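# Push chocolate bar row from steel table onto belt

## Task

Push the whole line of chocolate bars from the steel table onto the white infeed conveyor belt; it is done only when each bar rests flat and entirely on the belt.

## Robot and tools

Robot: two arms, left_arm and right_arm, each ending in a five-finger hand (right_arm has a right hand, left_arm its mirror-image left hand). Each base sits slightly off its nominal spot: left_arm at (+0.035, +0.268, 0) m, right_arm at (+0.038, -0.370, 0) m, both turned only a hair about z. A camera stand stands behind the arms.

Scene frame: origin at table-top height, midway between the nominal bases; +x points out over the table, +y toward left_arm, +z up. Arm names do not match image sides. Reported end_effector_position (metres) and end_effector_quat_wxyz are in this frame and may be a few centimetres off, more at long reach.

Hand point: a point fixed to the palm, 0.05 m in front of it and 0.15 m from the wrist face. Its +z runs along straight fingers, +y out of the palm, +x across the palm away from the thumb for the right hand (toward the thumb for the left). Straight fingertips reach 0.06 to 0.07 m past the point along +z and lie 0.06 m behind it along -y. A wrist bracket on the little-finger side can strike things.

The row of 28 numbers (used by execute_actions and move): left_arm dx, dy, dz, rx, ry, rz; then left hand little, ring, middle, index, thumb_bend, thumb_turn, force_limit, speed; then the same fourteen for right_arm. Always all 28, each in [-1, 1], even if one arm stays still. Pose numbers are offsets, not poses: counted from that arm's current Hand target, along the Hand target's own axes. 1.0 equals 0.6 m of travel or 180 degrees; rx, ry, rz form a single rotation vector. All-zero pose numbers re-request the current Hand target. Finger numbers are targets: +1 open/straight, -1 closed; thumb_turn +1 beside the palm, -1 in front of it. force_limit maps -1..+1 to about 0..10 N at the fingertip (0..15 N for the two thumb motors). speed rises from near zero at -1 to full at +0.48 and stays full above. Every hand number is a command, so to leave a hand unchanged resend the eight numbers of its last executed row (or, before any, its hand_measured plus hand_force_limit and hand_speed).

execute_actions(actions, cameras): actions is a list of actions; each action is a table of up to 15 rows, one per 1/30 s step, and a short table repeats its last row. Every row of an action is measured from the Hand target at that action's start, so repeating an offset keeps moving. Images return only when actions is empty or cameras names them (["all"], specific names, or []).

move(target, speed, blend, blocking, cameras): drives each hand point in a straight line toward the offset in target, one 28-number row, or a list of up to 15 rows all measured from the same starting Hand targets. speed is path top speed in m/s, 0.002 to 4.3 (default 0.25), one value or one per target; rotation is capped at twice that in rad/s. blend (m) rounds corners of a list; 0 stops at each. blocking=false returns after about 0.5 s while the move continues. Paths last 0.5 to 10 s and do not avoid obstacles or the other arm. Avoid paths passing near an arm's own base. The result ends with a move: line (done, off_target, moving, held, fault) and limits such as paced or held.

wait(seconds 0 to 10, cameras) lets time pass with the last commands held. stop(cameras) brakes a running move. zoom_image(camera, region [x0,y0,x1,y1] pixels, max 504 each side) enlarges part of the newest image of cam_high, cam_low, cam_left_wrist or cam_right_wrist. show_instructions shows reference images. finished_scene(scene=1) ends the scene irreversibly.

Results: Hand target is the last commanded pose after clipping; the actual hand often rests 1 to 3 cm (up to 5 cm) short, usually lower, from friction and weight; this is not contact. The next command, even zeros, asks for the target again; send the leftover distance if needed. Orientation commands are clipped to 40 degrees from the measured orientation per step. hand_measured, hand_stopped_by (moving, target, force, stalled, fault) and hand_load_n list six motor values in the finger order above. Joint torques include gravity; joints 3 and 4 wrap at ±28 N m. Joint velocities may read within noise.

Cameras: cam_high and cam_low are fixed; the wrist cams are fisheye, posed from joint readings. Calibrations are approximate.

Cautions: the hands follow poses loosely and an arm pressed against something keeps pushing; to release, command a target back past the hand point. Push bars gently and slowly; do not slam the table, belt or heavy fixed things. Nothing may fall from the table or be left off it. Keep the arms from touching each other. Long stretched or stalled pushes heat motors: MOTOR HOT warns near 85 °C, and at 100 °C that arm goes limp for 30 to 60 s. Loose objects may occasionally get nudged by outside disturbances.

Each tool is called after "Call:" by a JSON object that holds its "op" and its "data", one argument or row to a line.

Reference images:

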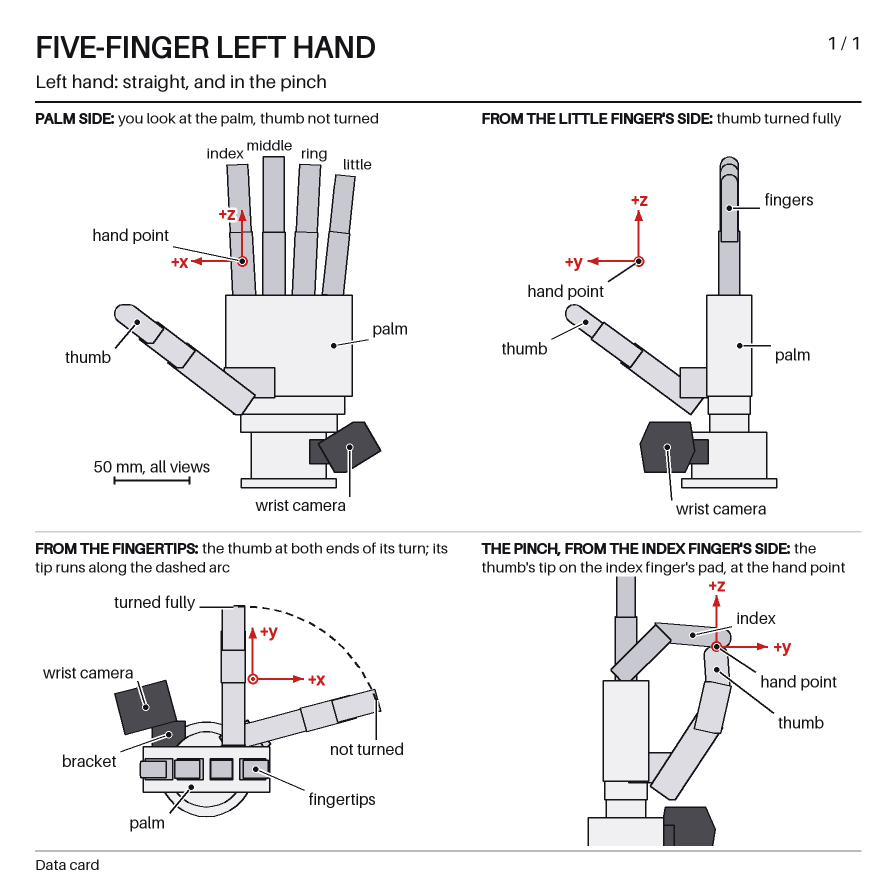

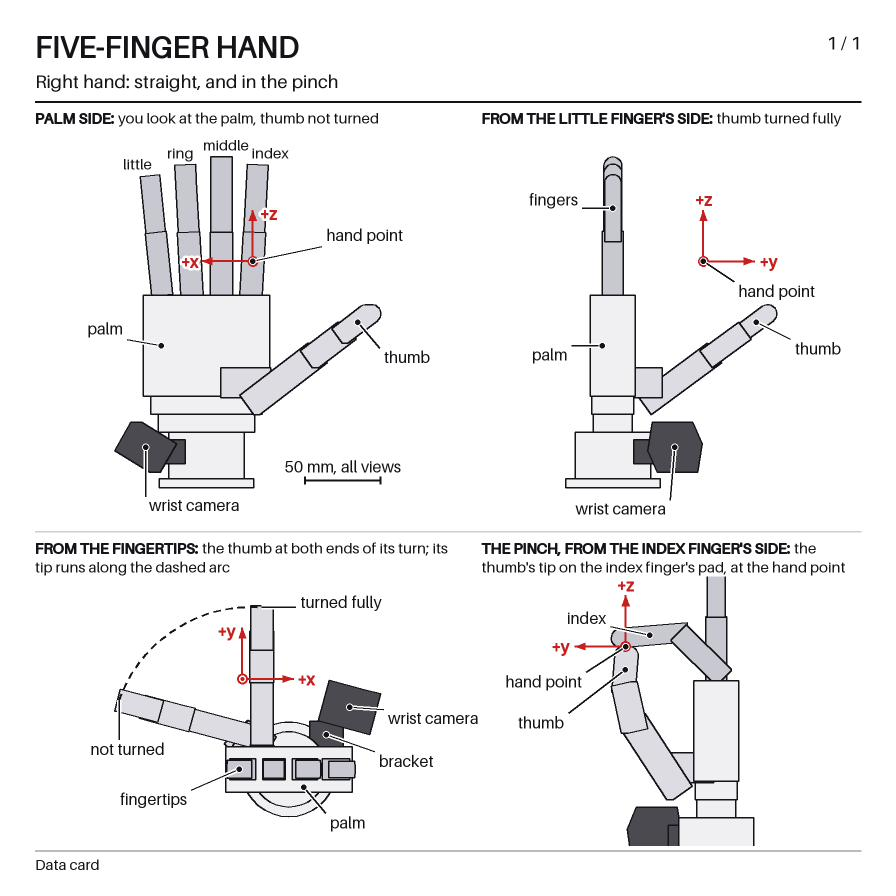

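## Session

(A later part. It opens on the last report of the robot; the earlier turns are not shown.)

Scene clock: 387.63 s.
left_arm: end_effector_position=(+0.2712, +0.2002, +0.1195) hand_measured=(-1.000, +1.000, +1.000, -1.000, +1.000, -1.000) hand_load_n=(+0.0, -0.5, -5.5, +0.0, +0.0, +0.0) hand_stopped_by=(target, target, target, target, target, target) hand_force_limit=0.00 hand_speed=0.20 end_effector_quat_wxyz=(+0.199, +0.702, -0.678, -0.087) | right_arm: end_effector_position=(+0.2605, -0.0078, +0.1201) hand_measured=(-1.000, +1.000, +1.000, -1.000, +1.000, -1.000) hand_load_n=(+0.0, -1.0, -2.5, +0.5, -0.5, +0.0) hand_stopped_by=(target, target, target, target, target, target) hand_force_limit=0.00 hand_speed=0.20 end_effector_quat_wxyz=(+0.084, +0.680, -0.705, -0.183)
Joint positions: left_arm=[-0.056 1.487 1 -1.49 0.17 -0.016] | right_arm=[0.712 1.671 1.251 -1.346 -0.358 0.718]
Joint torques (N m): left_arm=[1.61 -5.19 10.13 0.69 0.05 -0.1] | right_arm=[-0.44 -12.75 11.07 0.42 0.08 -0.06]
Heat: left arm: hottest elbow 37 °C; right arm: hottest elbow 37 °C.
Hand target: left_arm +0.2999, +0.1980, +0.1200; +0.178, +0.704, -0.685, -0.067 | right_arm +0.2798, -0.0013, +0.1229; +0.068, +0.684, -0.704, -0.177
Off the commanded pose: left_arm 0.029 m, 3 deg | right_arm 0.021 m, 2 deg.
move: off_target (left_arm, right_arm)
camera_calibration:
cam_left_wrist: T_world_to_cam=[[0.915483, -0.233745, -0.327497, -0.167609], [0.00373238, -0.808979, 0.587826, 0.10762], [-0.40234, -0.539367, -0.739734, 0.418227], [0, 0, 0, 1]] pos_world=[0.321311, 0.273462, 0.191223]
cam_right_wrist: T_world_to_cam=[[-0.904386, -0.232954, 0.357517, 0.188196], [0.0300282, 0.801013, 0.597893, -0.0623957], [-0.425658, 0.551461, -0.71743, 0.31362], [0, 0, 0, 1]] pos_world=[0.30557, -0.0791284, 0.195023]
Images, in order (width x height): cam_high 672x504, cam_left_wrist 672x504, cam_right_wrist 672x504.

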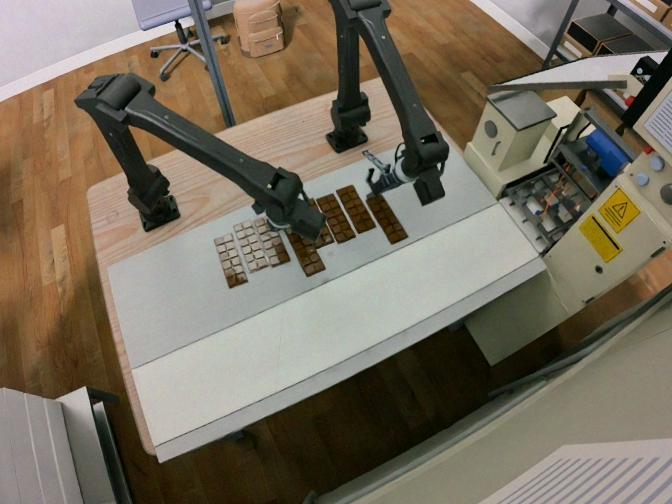

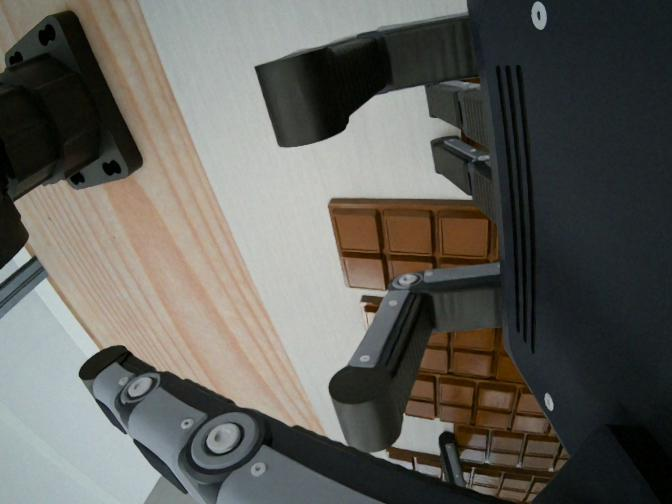

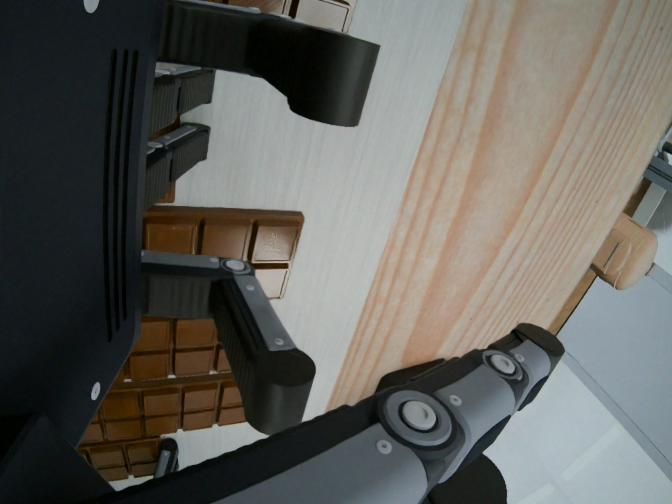

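Call:
{"op": "move", "data": {
  "target": [
    [0, 0, 0, 0, 0, 0, -1, 1, 1, -1, 1, -1, 0, 0.2, -0.0158, 0.0555, 0.021, 0, 0, 0, -1, 1, 1, -1, 1, -1, 0, 0.2],
    [0.0008, -0.0157, -0.0057, 0, 0, 0, -1, 1, 1, -1, 1, -1, 0, 0.2, -0.0173, 0.0235, 0.0113, 0, 0, 0, -1, 1, 1, -1, 1, -1, 0, 0.2],
    [0.0107, -0.1562, -0.0575, 0, 0, 0, -1, 1, 1, -1, 1, -1, 0, 0.2, -0.0285, -0.1723, -0.059, 0, 0, 0, -1, 1, 1, -1, 1, -1, 0, 0.2]
  ],
  "speed": [0.06, 0.03, 0.08],
  "blend": [0, 0.003, 0],
  "cameras": ["cam_high", "cam_left_wrist", "cam_right_wrist"]
}}

Call:
{"op": "zoom_image", "data": {
  "camera": "cam_high",
  "region": [200, 150, 420, 315]
}}

Call:
{"op": "zoom_image", "data": {
  "camera": "cam_right_wrist",
  "region": [100, 0, 350, 250]
}}

Call:
{"op": "zoom_image", "data": {
  "camera": "cam_left_wrist",
  "region": [322, 0, 572, 250]
}}

Scene clock: 425.83 s.
left_arm: end_effector_position=(+0.3769, +0.1985, +0.1195) hand_measured=(-1.000, +1.000, +1.000, -1.000, +1.000, -1.000) hand_load_n=(+0.0, +0.0, -3.0, +0.5, +0.0, +0.0) hand_stopped_by=(target, target, target, target, target, target) hand_force_limit=0.00 hand_speed=0.20 end_effector_quat_wxyz=(+0.192, +0.703, -0.680, -0.079) | right_arm: end_effector_position=(+0.3713, +0.0064, +0.1212) hand_measured=(-1.000, +1.000, +1.000, -1.000, +1.000, -1.000) hand_load_n=(+0.0, -1.0, -1.5, +0.0, -0.5, +0.0) hand_stopped_by=(target, target, target, target, target, target) hand_force_limit=0.00 hand_speed=0.20 end_effector_quat_wxyz=(+0.083, +0.679, -0.706, -0.183)
Joint positions: left_arm=[-0.056 1.726 1.306 -1.534 0.17 -0.016] | right_arm=[0.6 1.91 1.591 -1.484 -0.334 0.604]
Joint torques (N m): left_arm=[1.79 -8.53 10.39 0.02 0.01 -0.08] | right_arm=[-0.38 -16.97 11.49 0.28 -0.02 -0.05]
Heat: left arm: hottest elbow 38 °C; right arm: hottest elbow 39 °C.
Hand target: left_arm +0.4002, +0.1970, +0.1209; +0.178, +0.704, -0.685, -0.067 | right_arm +0.3898, +0.0099, +0.1228; +0.068, +0.684, -0.704, -0.177
Off the commanded pose: left_arm 0.023 m, 2 deg | right_arm 0.019 m, 2 deg.
move: off_target (left_arm, right_arm)
camera_calibration:
cam_left_wrist: T_world_to_cam=[[0.922363, -0.233856, -0.307501, -0.269713], [-0.00902102, -0.808789, 0.588029, 0.110678], [-0.386218, -0.539603, -0.748107, 0.454817], [0, 0, 0, 1]] pos_world=[0.42543, 0.271862, 0.192233]
cam_right_wrist: T_world_to_cam=[[-0.905393, -0.231438, 0.355949, 0.291829], [0.030704, 0.80048, 0.598572, -0.0780375], [-0.423463, 0.552872, -0.717643, 0.352944], [0, 0, 0, 1]] pos_world=[0.416075, -0.0651246, 0.196122]
Images, in order (width x height): cam_high 672x504, cam_left_wrist 672x504, cam_right_wrist 672x504.

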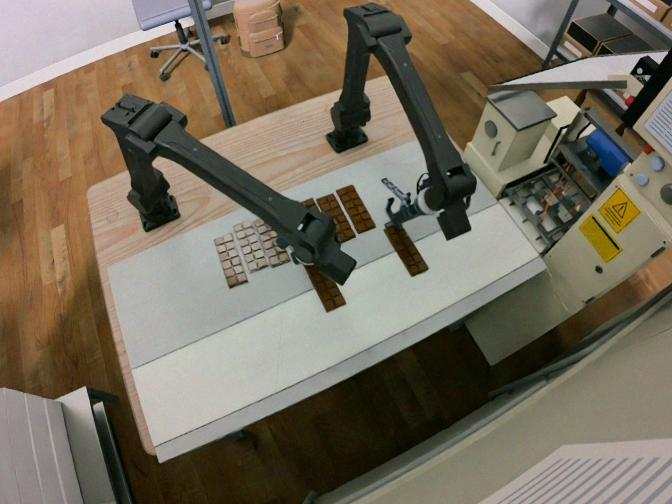

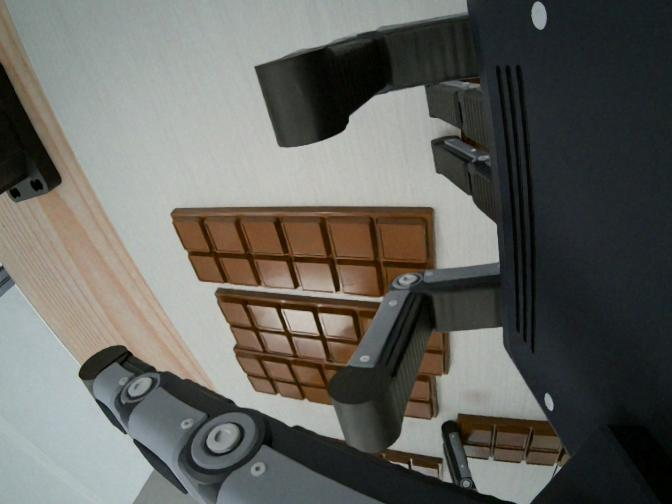

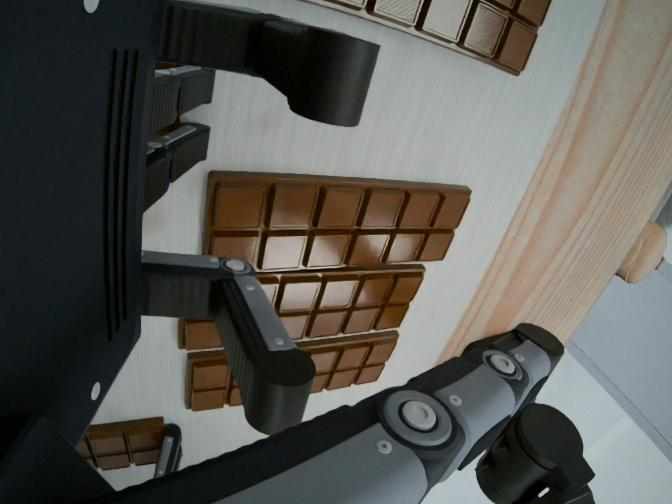

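Scaled by 2.291 from the camera's 672x504 image, which has a finer 960x720 frame.

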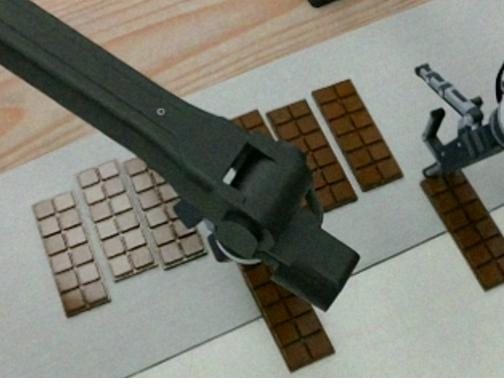

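Scaled by 2.016 from the camera's 672x504 image, which has a finer 960x720 frame.

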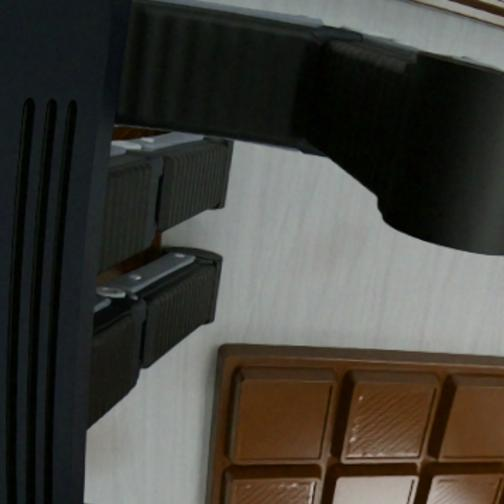

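Scaled by 2.016 from the camera's 672x504 image, which has a finer 960x720 frame.

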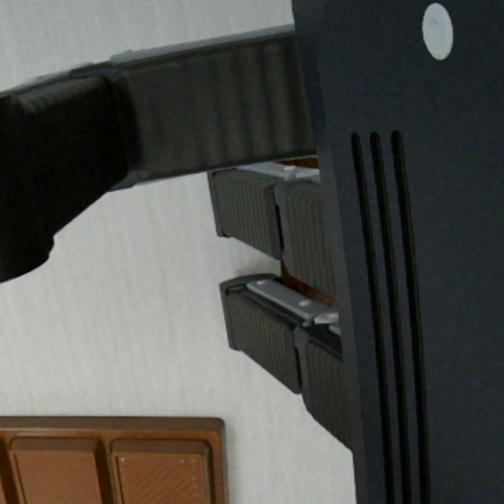

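Call:
{"op": "move", "data": {
  "target": [0.0084, -0.1485, -0.0534, 0, 0, 0, -1, 1, 1, -1, 1, -1, 0, 0.2, -0.006, -0.1647, -0.0597, 0, 0, 0, -1, 1, 1, -1, 1, -1, 0, 0.2],
  "speed": 0.08,
  "cameras": ["cam_high", "cam_left_wrist", "cam_right_wrist"]
}}

Call:
{"op": "zoom_image", "data": {
  "camera": "cam_high",
  "region": [220, 200, 480, 380]
}}

Scene clock: 434.37 s.
left_arm: end_effector_position=(+0.4751, +0.1972, +0.1198) hand_measured=(-1.000, +1.000, +1.000, -1.000, +1.000, -1.000) hand_load_n=(+0.0, -0.5, -2.0, +0.0, +0.0, +0.0) hand_stopped_by=(target, target, target, target, target, target) hand_force_limit=0.00 hand_speed=0.20 end_effector_quat_wxyz=(+0.190, +0.703, -0.681, -0.077) | right_arm: end_effector_position=(+0.4785, +0.0076, +0.1220) hand_measured=(-1.000, +1.000, +1.000, -1.000, +1.000, -1.000) hand_load_n=(+0.0, +0.0, -1.5, +0.0, +0.0, +0.0) hand_stopped_by=(target, target, target, target, target, target) hand_force_limit=0.00 hand_speed=0.20 end_effector_quat_wxyz=(+0.082, +0.680, -0.705, -0.183)
Joint positions: left_arm=[-0.056 1.962 1.656 -1.643 0.168 -0.016] | right_arm=[0.507 2.168 2.01 -1.674 -0.312 0.508]
Joint torques (N m): left_arm=[2.08 -11.69 10.76 -0.23 0.02 -0.05] | right_arm=[-0.21 -21.01 11.95 0.18 -0.06 -0.05]
Heat: left arm: hottest elbow 40 °C; right arm: hottest elbow 39 °C.
Hand target: left_arm +0.4949, +0.1970, +0.1208; +0.178, +0.704, -0.685, -0.067 | right_arm +0.4950, +0.0079, +0.1227; +0.068, +0.684, -0.704, -0.177
Off the commanded pose: left_arm 0.020 m, 2 deg | right_arm 0.016 m, 2 deg.
move: off_target (left_arm, right_arm)
camera_calibration:
cam_left_wrist: T_world_to_cam=[[0.924151, -0.233956, -0.302008, -0.362096], [-0.0130111, -0.80936, 0.587169, 0.112426], [-0.381805, -0.538703, -0.751015, 0.490407], [0, 0, 0, 1]] pos_world=[0.523335, 0.270463, 0.192934]
cam_right_wrist: T_world_to_cam=[[-0.9058, -0.232436, 0.354259, 0.389341], [0.0294754, 0.799504, 0.599936, -0.0823782], [-0.422678, 0.553865, -0.71734, 0.397898], [0, 0, 0, 1]] pos_world=[0.523276, -0.064023, 0.196923]
Images, in order (width x height): cam_high 672x504, cam_left_wrist 672x504, cam_right_wrist 672x504.

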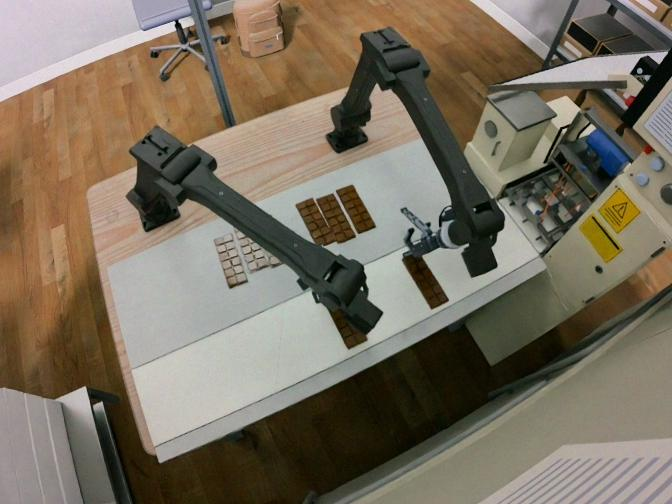

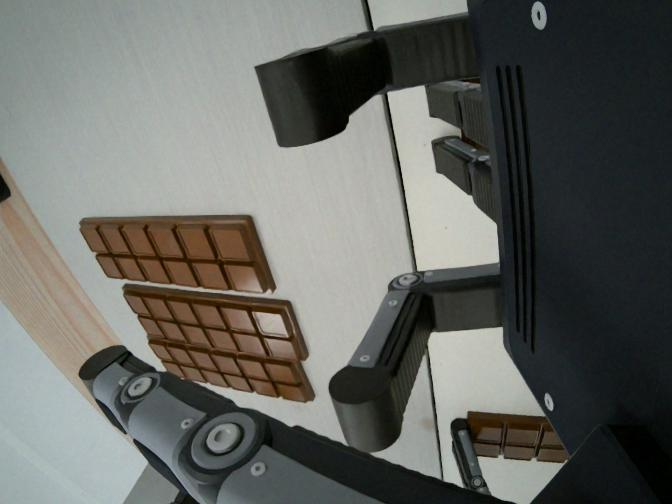

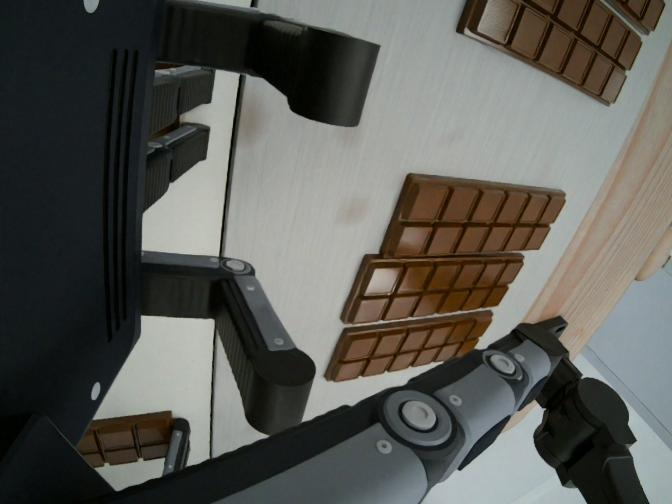

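Scaled by 1.938 from the camera's 672x504 image, which has a finer 960x720 frame.

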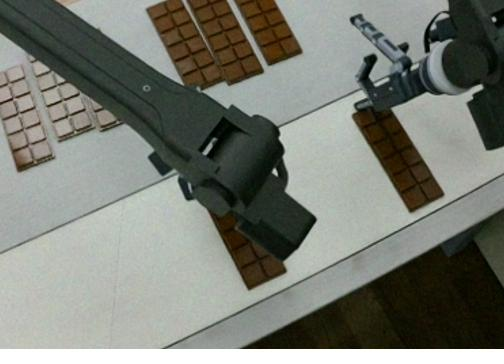

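Call:
{"op": "zoom_image", "data": {
  "camera": "cam_high",
  "region": [385, 225, 475, 335]
}}

Call:
{"op": "zoom_image", "data": {
  "camera": "cam_high",
  "region": [310, 270, 400, 380]
}}

Scaled by 4.582 from the camera's 672x504 image, which has a finer 960x720 frame.

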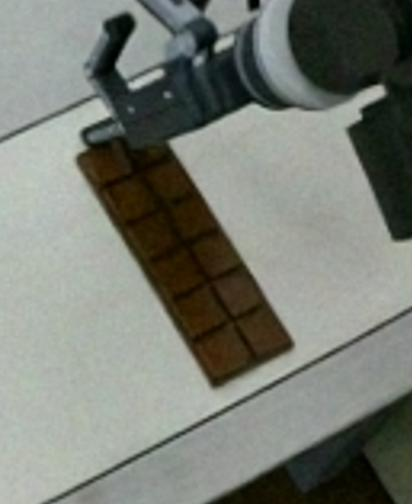

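Scaled by 4.582 from the camera's 672x504 image, which has a finer 960x720 frame.

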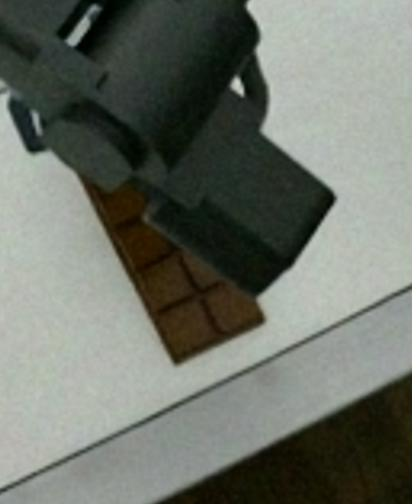

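Call:
{"op": "move", "data": {
  "target": [
    [-0.0037, 0.08, 0.0232, 0, 0, 0, -1, 1, 1, -1, 1, -1, 0, 0.2, 0.0035, 0.0808, 0.0215, 0, 0, 0, -1, 1, 1, -1, 1, -1, 0, 0.2],
    [0.0303, 0.1738, -0.0105, 0, 0, 0, -1, 1, 1, -1, 1, -1, 0, 0.2, 0.0277, 0.173, -0.0167, 0, 0, 0, -1, 1, 1, -1, 1, -1, 0, 0.2],
    [0.0795, 0.5262, 0.127, 0, 0, 0, -1, 1, 1, -1, 1, -1, 0, 0.2, 0.1308, 0.541, 0.1025, 0, 0, 0, -1, 1, 1, -1, 1, -1, 0, 0.2],
    [0.0687, 0.5012, 0.195, 0, 0, 0, -1, 1, 1, -1, 1, -1, 0, 0.2, 0.141, 0.5173, 0.1668, 0, 0, 0, -1, 1, 1, -1, 1, -1, 0, 0.2]
  ],
  "speed": [0.12, 0.25, 0.3, 0.08],
  "blend": [0.01, 0.03, 0.01, 0],
  "cameras": ["cam_high", "cam_left_wrist", "cam_right_wrist"]
}}

Call:
{"op": "zoom_image", "data": {
  "camera": "cam_high",
  "region": [230, 140, 390, 260]
}}

Scene clock: 468.50 s.
left_arm: end_effector_position=(+0.1785, +0.1403, +0.1265) hand_measured=(-1.000, +1.000, +1.000, -1.000, +1.000, -1.000) hand_load_n=(+0.0, +0.0, +0.0, +0.0, +0.0, +0.0) hand_stopped_by=(target, target, target, target, target, target) hand_force_limit=0.00 hand_speed=0.20 end_effector_quat_wxyz=(+0.173, +0.704, -0.686, -0.059) | right_arm: end_effector_position=(+0.1670, -0.0618, +0.1279) hand_measured=(-1.000, +1.000, +1.000, -1.000, +1.000, -1.000) hand_load_n=(+0.0, +0.0, +0.0, +0.0, +0.0, +0.0) hand_stopped_by=(target, target, target, target, target, target) hand_force_limit=0.00 hand_speed=0.20 end_effector_quat_wxyz=(+0.065, +0.686, -0.703, -0.178)
Joint positions: left_arm=[-0.286 1.18 0.77 -1.444 0.239 -0.237] | right_arm=[0.775 1.371 0.942 -1.275 -0.358 0.781]
Joint torques (N m): left_arm=[1.38 -2.32 5.65 0.2 0.34 -0.16] | right_arm=[1.08 -8.76 6.83 0.65 -0.4 0.19]
Heat: left arm: hottest elbow 40 °C; right arm: hottest elbow 40 °C.
Hand target: left_arm +0.1750, +0.1381, +0.1214; +0.178, +0.704, -0.685, -0.067 | right_arm +0.1649, -0.0598, +0.1238; +0.068, +0.684, -0.704, -0.177
Off the commanded pose: left_arm 0.007 m, 1 deg | right_arm 0.005 m, 1 deg.
move: done
camera_calibration:
cam_left_wrist: T_world_to_cam=[[0.937257, -0.237402, -0.255323, -0.106933], [-0.0445493, -0.807888, 0.58765, 0.0639904], [-0.345782, -0.539405, -0.767774, 0.347324], [0, 0, 0, 1]] pos_world=[0.223172, 0.213659, 0.20176]
cam_right_wrist: T_world_to_cam=[[-0.91539, -0.244871, 0.319529, 0.0941972], [0.00352992, 0.788815, 0.614621, -0.0193486], [-0.402552, 0.563746, -0.721209, 0.306585], [0, 0, 0, 1]] pos_world=[0.209712, -0.134508, 0.202905]
Images, in order (width x height): cam_high 672x504, cam_left_wrist 672x504, cam_right_wrist 672x504.

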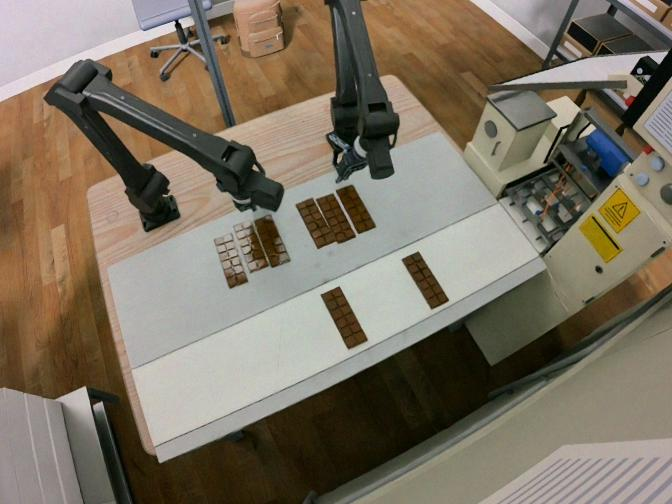

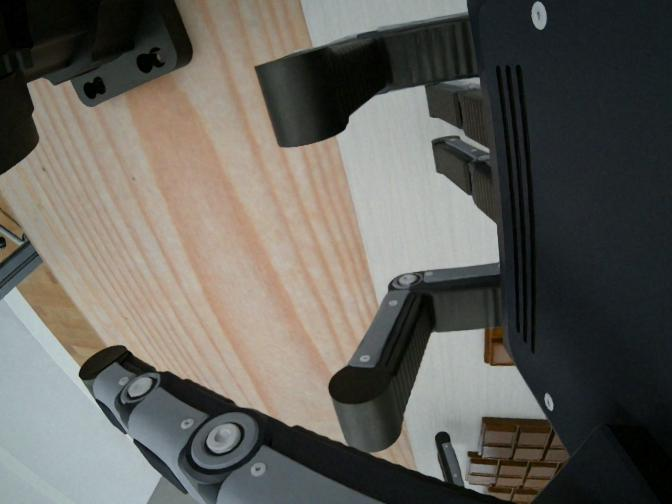

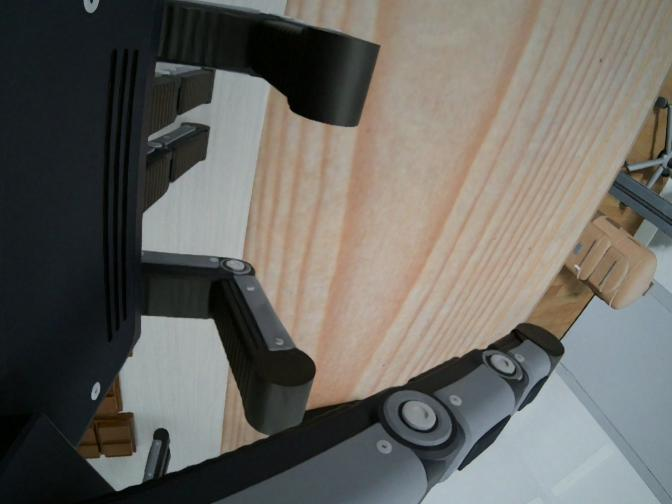

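Scaled by 3.150 from the camera's 672x504 image, which has a finer 960x720 frame.

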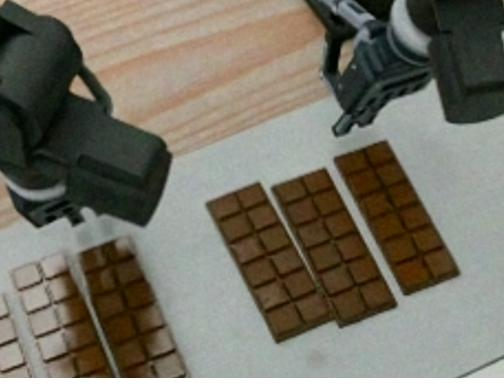

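Call:
{"op": "zoom_image", "data": {
  "camera": "cam_high",
  "region": [215, 180, 295, 240]
}}

Scaled by 6.300 from the camera's 672x504 image, which has a finer 960x720 frame.

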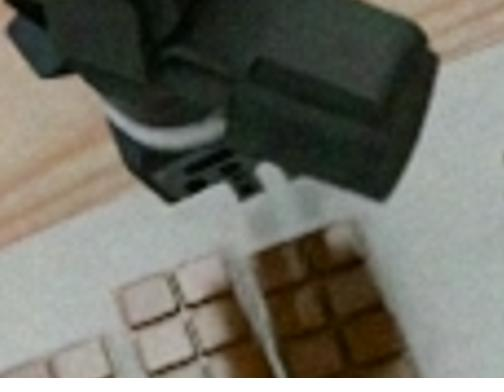

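Call:
{"op": "move", "data": {
  "target": [
    [0.002, -0.0228, -0.0002, 0, 0, 0, -1, 1, 1, -1, 1, -1, 0, 0.2, -0.0065, -0.0228, 0.0003, 0, 0, 0, -1, 1, 1, -1, 1, -1, 0, 0.2],
    [0.0063, -0.087, -0.0285, 0, 0, 0, -1, 1, 1, -1, 1, -1, 0, 0.2, -0.0108, -0.0868, -0.028, 0, 0, 0, -1, 1, 1, -1, 1, -1, 0, 0.2],
    [0.0295, -0.4907, -0.1743, 0, 0, 0, -1, 1, 1, -1, 1, -1, 0, 0.2, -0.0355, -0.5157, -0.183, 0, 0, 0, -1, 1, 1, -1, 1, -1, 0, 0.2]
  ],
  "speed": [0.04, 0.05, 0.09],
  "blend": [0.003, 0.005, 0],
  "cameras": ["cam_high", "cam_left_wrist", "cam_right_wrist"]
}}

Call:
{"op": "zoom_image", "data": {
  "camera": "cam_high",
  "region": [200, 180, 460, 370]
}}

Scene clock: 499.93 s.
left_arm: end_effector_position=(+0.4659, +0.1329, +0.1194) hand_measured=(-1.000, +1.000, +1.000, -1.000, +1.000, -1.000) hand_load_n=(+0.0, -0.5, -2.0, +0.0, +0.0, +0.0) hand_stopped_by=(target, target, target, target, target, target) hand_force_limit=0.00 hand_speed=0.20 end_effector_quat_wxyz=(+0.189, +0.703, -0.681, -0.081) | right_arm: end_effector_position=(+0.4768, -0.0561, +0.1212) hand_measured=(-1.000, +1.000, +1.000, -1.000, +1.000, -1.000) hand_load_n=(+0.0, +0.0, -2.0, +0.0, -0.5, +0.0) hand_stopped_by=(target, target, target, target, target, target) hand_force_limit=0.00 hand_speed=0.20 end_effector_quat_wxyz=(+0.082, +0.680, -0.705, -0.184)
Joint positions: left_arm=[-0.173 1.951 1.637 -1.62 0.203 -0.127] | right_arm=[0.418 2.084 1.865 -1.64 -0.29 0.418]
Joint torques (N m): left_arm=[2.9 -11.52 10.85 -0.12 0.01 0.06] | right_arm=[-0.26 -19.55 11.7 0.13 -0.08 -0.06]
Heat: left arm: hottest elbow 39 °C; right arm: hottest elbow 38 °C.
Hand target: left_arm +0.4880, +0.1367, +0.1203; +0.178, +0.703, -0.685, -0.067 | right_arm +0.4939, -0.0562, +0.1227; +0.068, +0.684, -0.704, -0.177
Off the commanded pose: left_arm 0.022 m, 2 deg | right_arm 0.017 m, 2 deg.
move: off_target (left_arm, right_arm)
camera_calibration:
cam_left_wrist: T_world_to_cam=[[0.922082, -0.234601, -0.307778, -0.366886], [-0.012902, -0.813497, 0.581426, 0.0616741], [-0.38678, -0.532152, -0.753137, 0.453569], [0, 0, 0, 1]] pos_world=[0.514526, 0.205468, 0.192821]
cam_right_wrist: T_world_to_cam=[[-0.905317, -0.232782, 0.355267, 0.37292], [0.0303834, 0.798802, 0.600826, -0.031464], [-0.423649, 0.554732, -0.716096, 0.432216], [0, 0, 0, 1]] pos_world=[0.521674, -0.127821, 0.195926]
Images, in order (width x height): cam_high 672x504, cam_left_wrist 672x504, cam_right_wrist 672x504.

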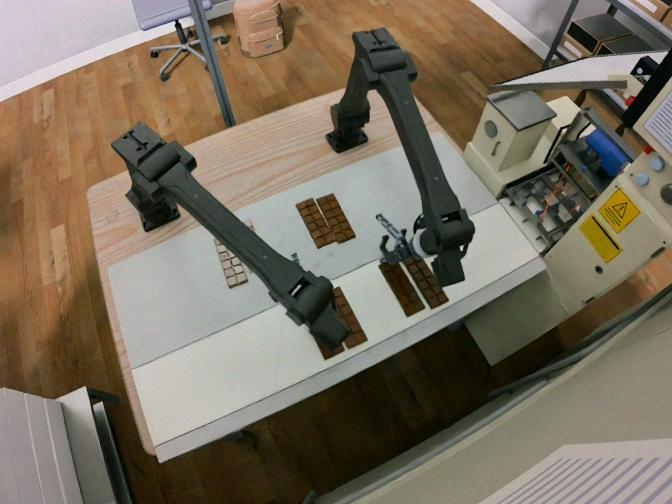

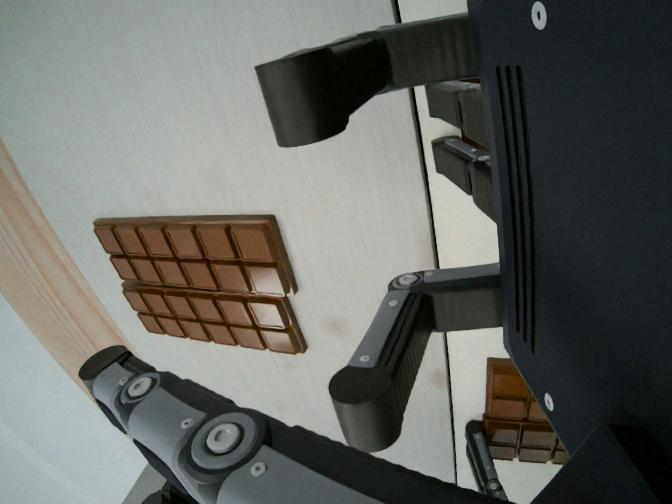

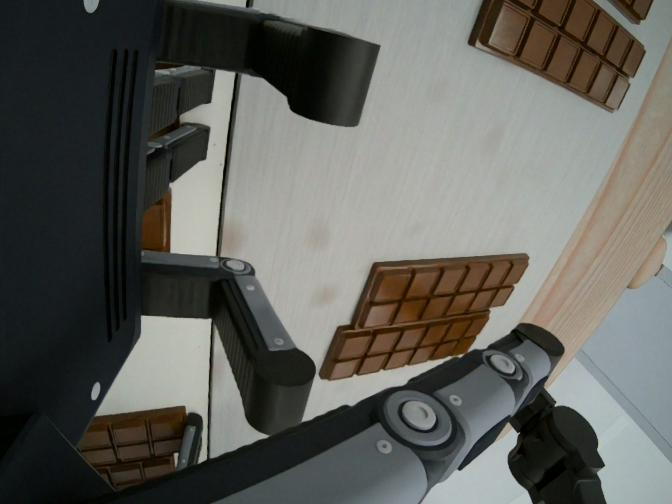

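Scaled by 1.938 from the camera's 672x504 image, which has a finer 960x720 frame.

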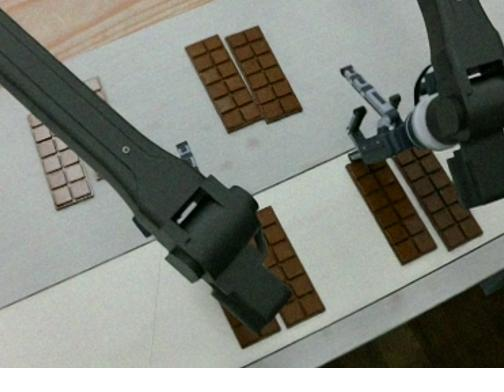

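Call:
{"op": "zoom_image", "data": {
  "camera": "cam_high",
  "region": [365, 235, 465, 335]
}}

Call:
{"op": "zoom_image", "data": {
  "camera": "cam_high",
  "region": [290, 270, 390, 370]
}}

Scaled by 5.040 from the camera's 672x504 image, which has a finer 960x720 frame.

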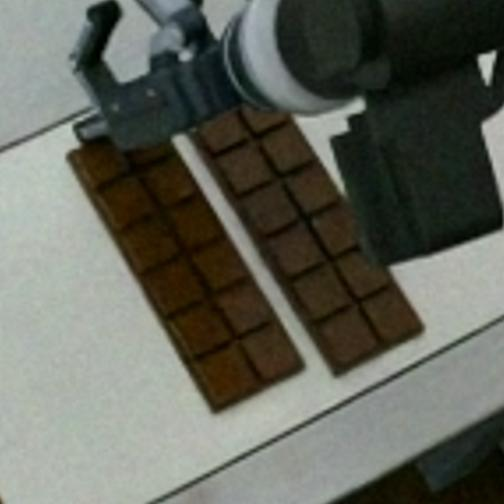

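Scaled by 5.040 from the camera's 672x504 image, which has a finer 960x720 frame.

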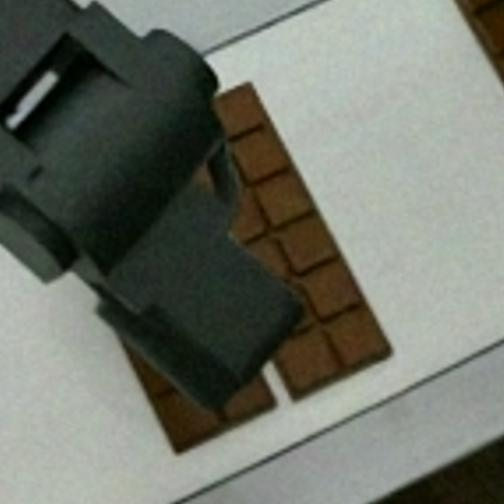

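Call:
{"op": "move", "data": {
  "target": [
    [-0.0037, 0.0805, 0.0225, 0, 0, 0, -1, 1, 1, -1, 1, -1, 0, 0.2, 0.0035, 0.0808, 0.0215, 0, 0, 0, -1, 1, 1, -1, 1, -1, 0, 0.2],
    [0.0303, 0.179, -0.0095, 0, 0, 0, -1, 1, 1, -1, 1, -1, 0, 0.2, 0.0298, 0.1792, -0.0148, 0, 0, 0, -1, 1, 1, -1, 1, -1, 0, 0.2],
    [0.0915, 0.511, 0.1225, 0, 0, 0, -1, 1, 1, -1, 1, -1, 0, 0.2, 0.1253, 0.5628, 0.1115, 0, 0, 0, -1, 1, 1, -1, 1, -1, 0, 0.2],
    [0.0795, 0.4833, 0.1975, 0, 0, 0, -1, 1, 1, -1, 1, -1, 0, 0.2, 0.1365, 0.5365, 0.1827, 0, 0, 0, -1, 1, 1, -1, 1, -1, 0, 0.2]
  ],
  "speed": [0.12, 0.25, 0.3, 0.08],
  "blend": [0.01, 0.03, 0.01, 0],
  "cameras": ["cam_high", "cam_left_wrist", "cam_right_wrist"]
}}

Call:
{"op": "zoom_image", "data": {
  "camera": "cam_high",
  "region": [280, 160, 370, 250]
}}

Call:
{"op": "zoom_image", "data": {
  "camera": "cam_high",
  "region": [190, 180, 280, 270]
}}

Scene clock: 526.27 s.
left_arm: end_effector_position=(+0.1820, +0.0728, +0.1225) hand_measured=(-1.000, +1.000, +1.000, -1.000, +1.000, -1.000) hand_load_n=(+0.5, +0.0, +0.0, +0.0, +0.0, +0.0) hand_stopped_by=(target, target, target, target, target, target) hand_force_limit=0.00 hand_speed=0.20 end_effector_quat_wxyz=(+0.175, +0.703, -0.686, -0.058) | right_arm: end_effector_position=(+0.1517, -0.1216, +0.1230) hand_measured=(-1.000, +1.000, +1.000, -1.000, +1.000, -1.000) hand_load_n=(+0.0, +0.0, +0.0, +0.0, +0.0, +0.0) hand_stopped_by=(target, target, target, target, target, target) hand_force_limit=0.00 hand_speed=0.20 end_effector_quat_wxyz=(+0.064, +0.686, -0.703, -0.177)
Joint positions: left_arm=[-0.503 1.25 0.817 -1.363 0.298 -0.453] | right_arm=[0.67 1.246 0.814 -1.31 -0.341 0.67]
Joint torques (N m): left_arm=[1.32 -3.25 5.7 0.31 0.34 -0.15] | right_arm=[1.03 -6.48 6.74 0.64 -0.41 0.21]
Heat: left arm: hottest elbow 43 °C; right arm: hottest elbow 38 °C.
Hand target: left_arm +0.1780, +0.0713, +0.1167; +0.178, +0.704, -0.685, -0.067 | right_arm +0.1500, -0.1196, +0.1195; +0.068, +0.684, -0.704, -0.177
Off the commanded pose: left_arm 0.007 m, 1 deg | right_arm 0.004 m, 1 deg.
move: done
camera_calibration:
cam_left_wrist: T_world_to_cam=[[0.936928, -0.238536, -0.255471, -0.127136], [-0.0437533, -0.805211, 0.591371, 0.011052], [-0.346772, -0.542895, -0.764862, 0.309052], [0, 0, 0, 1]] pos_world=[0.226771, 0.146355, 0.197367]
cam_right_wrist: T_world_to_cam=[[-0.915658, -0.244663, 0.318922, 0.067321], [0.00289421, 0.789385, 0.613891, 0.0311295], [-0.401948, 0.563037, -0.722099, 0.330541], [0, 0, 0, 1]] pos_world=[0.194413, -0.194209, 0.198103]
Images, in order (width x height): cam_high 672x504, cam_left_wrist 672x504, cam_right_wrist 672x504.

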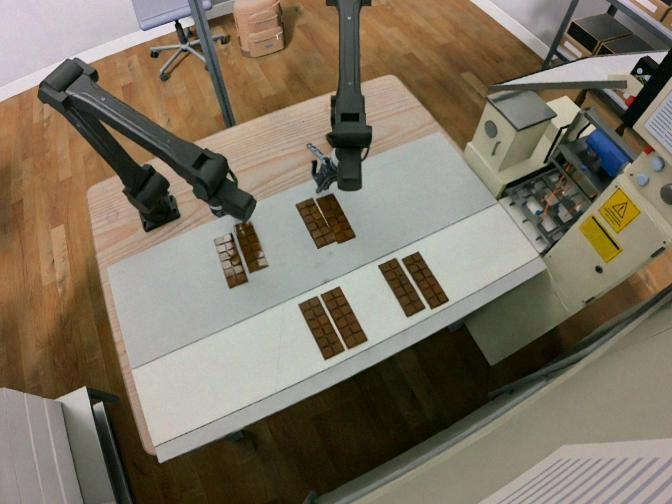

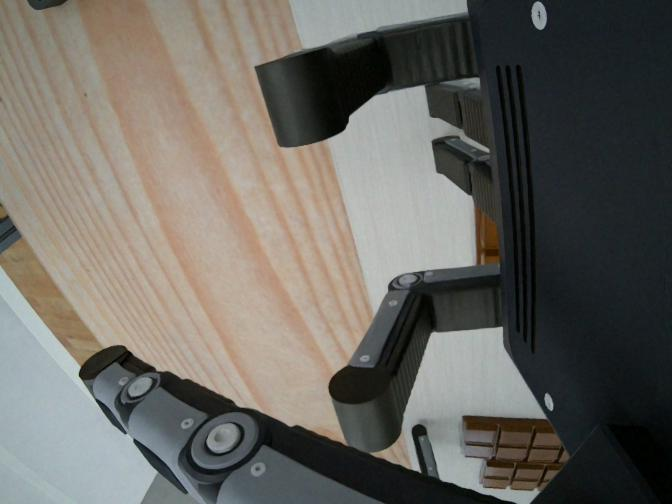

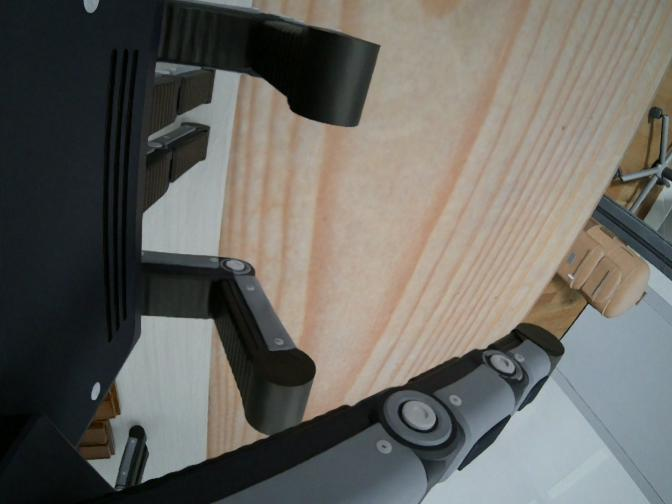

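Scaled by 5.600 from the camera's 672x504 image, which has a finer 960x720 frame.

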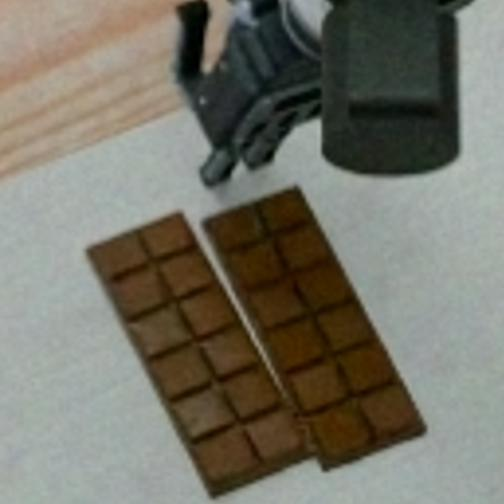

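Scaled by 5.600 from the camera's 672x504 image, which has a finer 960x720 frame.

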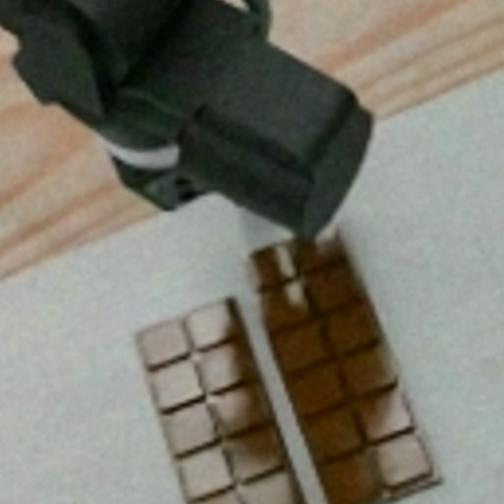

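Call:
{"op": "move", "data": {
  "target": [
    [0.0007, -0.019, -0.0065, 0, 0, 0, -1, 1, 1, -1, 1, -1, 0, 0.2, -0.0022, -0.0238, -0.0075, 0, 0, 0, -1, 1, 1, -1, 1, -1, 0, 0.2],
    [0.0047, -0.0718, -0.0317, 0, 0, 0, -1, 1, 1, -1, 1, -1, 0, 0.2, -0.0062, -0.0767, -0.0327, 0, 0, 0, -1, 1, 1, -1, 1, -1, 0, 0.2],
    [0.0283, -0.4882, -0.1817, 0, 0, 0, -1, 1, 1, -1, 1, -1, 0, 0.2, -0.0323, -0.5362, -0.1982, 0, 0, 0, -1, 1, 1, -1, 1, -1, 0, 0.2]
  ],
  "speed": [0.04, 0.05, 0.09],
  "blend": [0.003, 0.005, 0],
  "cameras": ["cam_high", "cam_left_wrist", "cam_right_wrist"]
}}

Call:
{"op": "zoom_image", "data": {
  "camera": "cam_high",
  "region": [340, 245, 440, 345]
}}

Call:
{"op": "zoom_image", "data": {
  "camera": "cam_high",
  "region": [250, 270, 370, 390]
}}

Scene clock: 547.80 s.
left_arm: end_effector_position=(+0.4688, +0.0694, +0.1195) hand_measured=(-1.000, +1.000, +1.000, -1.000, +1.000, -1.000) hand_load_n=(+0.0, -0.5, -2.0, +0.0, +0.0, +0.5) hand_stopped_by=(target, target, target, target, target, target) hand_force_limit=0.00 hand_speed=0.20 end_effector_quat_wxyz=(+0.187, +0.703, -0.681, -0.082) | right_arm: end_effector_position=(+0.4759, -0.1183, +0.1206) hand_measured=(-1.000, +1.000, +1.000, -1.000, +1.000, -1.000) hand_load_n=(+0.0, -0.5, -1.5, +0.0, +0.0, +0.0) hand_stopped_by=(target, target, target, target, target, target) hand_force_limit=0.00 hand_speed=0.20 end_effector_quat_wxyz=(+0.082, +0.680, -0.705, -0.185)
Joint positions: left_arm=[-0.282 1.983 1.692 -1.618 0.239 -0.233] | right_arm=[0.323 2.025 1.765 -1.625 -0.264 0.323]
Joint torques (N m): left_arm=[2.96 -12.1 10.93 -0.14 0 0.04] | right_arm=[-0.32 -18.73 11.58 0.05 -0.07 -0.05]
Heat: left arm: hottest elbow 41 °C; right arm: hottest elbow 38 °C.
Hand target: left_arm +0.4910, +0.0715, +0.1200; +0.178, +0.704, -0.685, -0.067 | right_arm +0.4935, -0.1195, +0.1222; +0.068, +0.684, -0.704, -0.177
Off the commanded pose: left_arm 0.022 m, 2 deg | right_arm 0.018 m, 2 deg.
move: off_target (left_arm, right_arm)
camera_calibration:
cam_left_wrist: T_world_to_cam=[[0.922367, -0.233822, -0.307516, -0.384698], [-0.0134367, -0.814961, 0.57936, 0.010686], [-0.386081, -0.530251, -0.754835, 0.420767], [0, 0, 0, 1]] pos_world=[0.517427, 0.14187, 0.193118]
cam_right_wrist: T_world_to_cam=[[-0.904811, -0.233486, 0.35609, 0.357394], [0.0311383, 0.797741, 0.602195, 0.0180196], [-0.424673, 0.555961, -0.714535, 0.466382], [0, 0, 0, 1]] pos_world=[0.520872, -0.190219, 0.195131]
Images, in order (width x height): cam_high 672x504, cam_left_wrist 672x504, cam_right_wrist 672x504.

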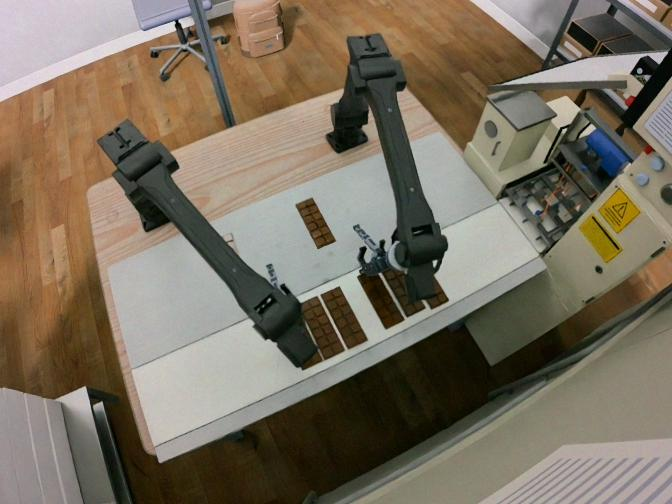

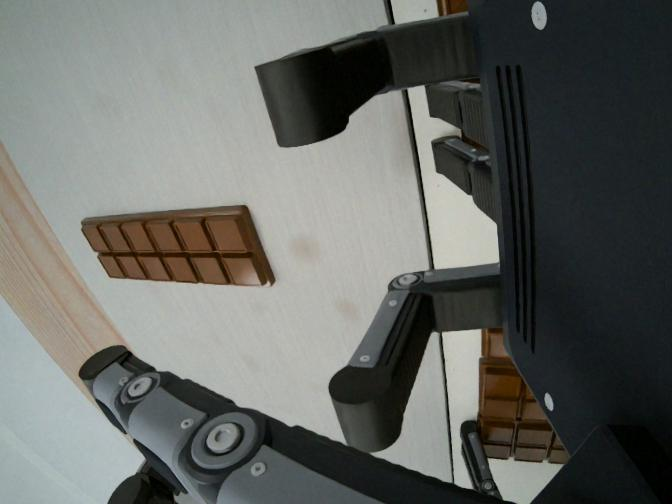

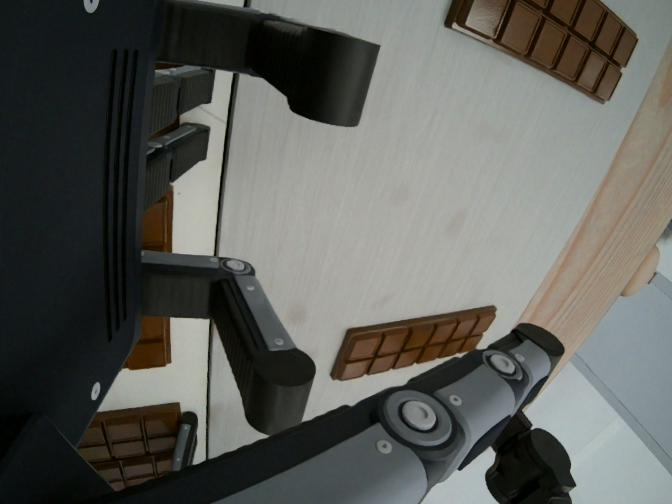

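Scaled by 5.040 from the camera's 672x504 image, which has a finer 960x720 frame.

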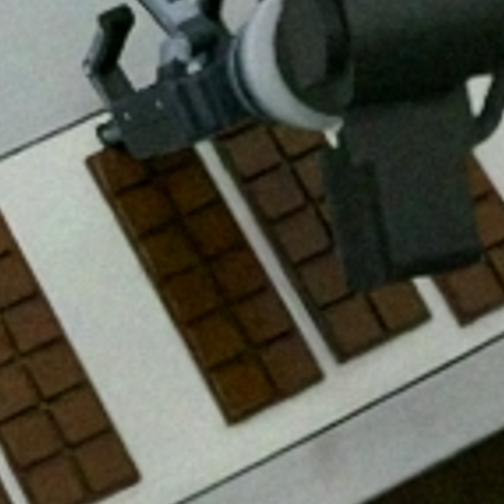

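Scaled by 4.200 from the camera's 672x504 image, which has a finer 960x720 frame.

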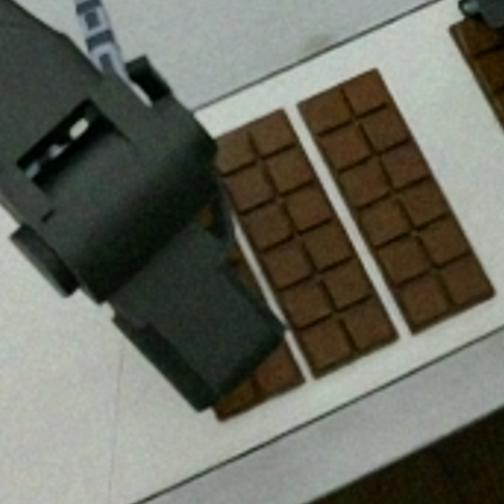

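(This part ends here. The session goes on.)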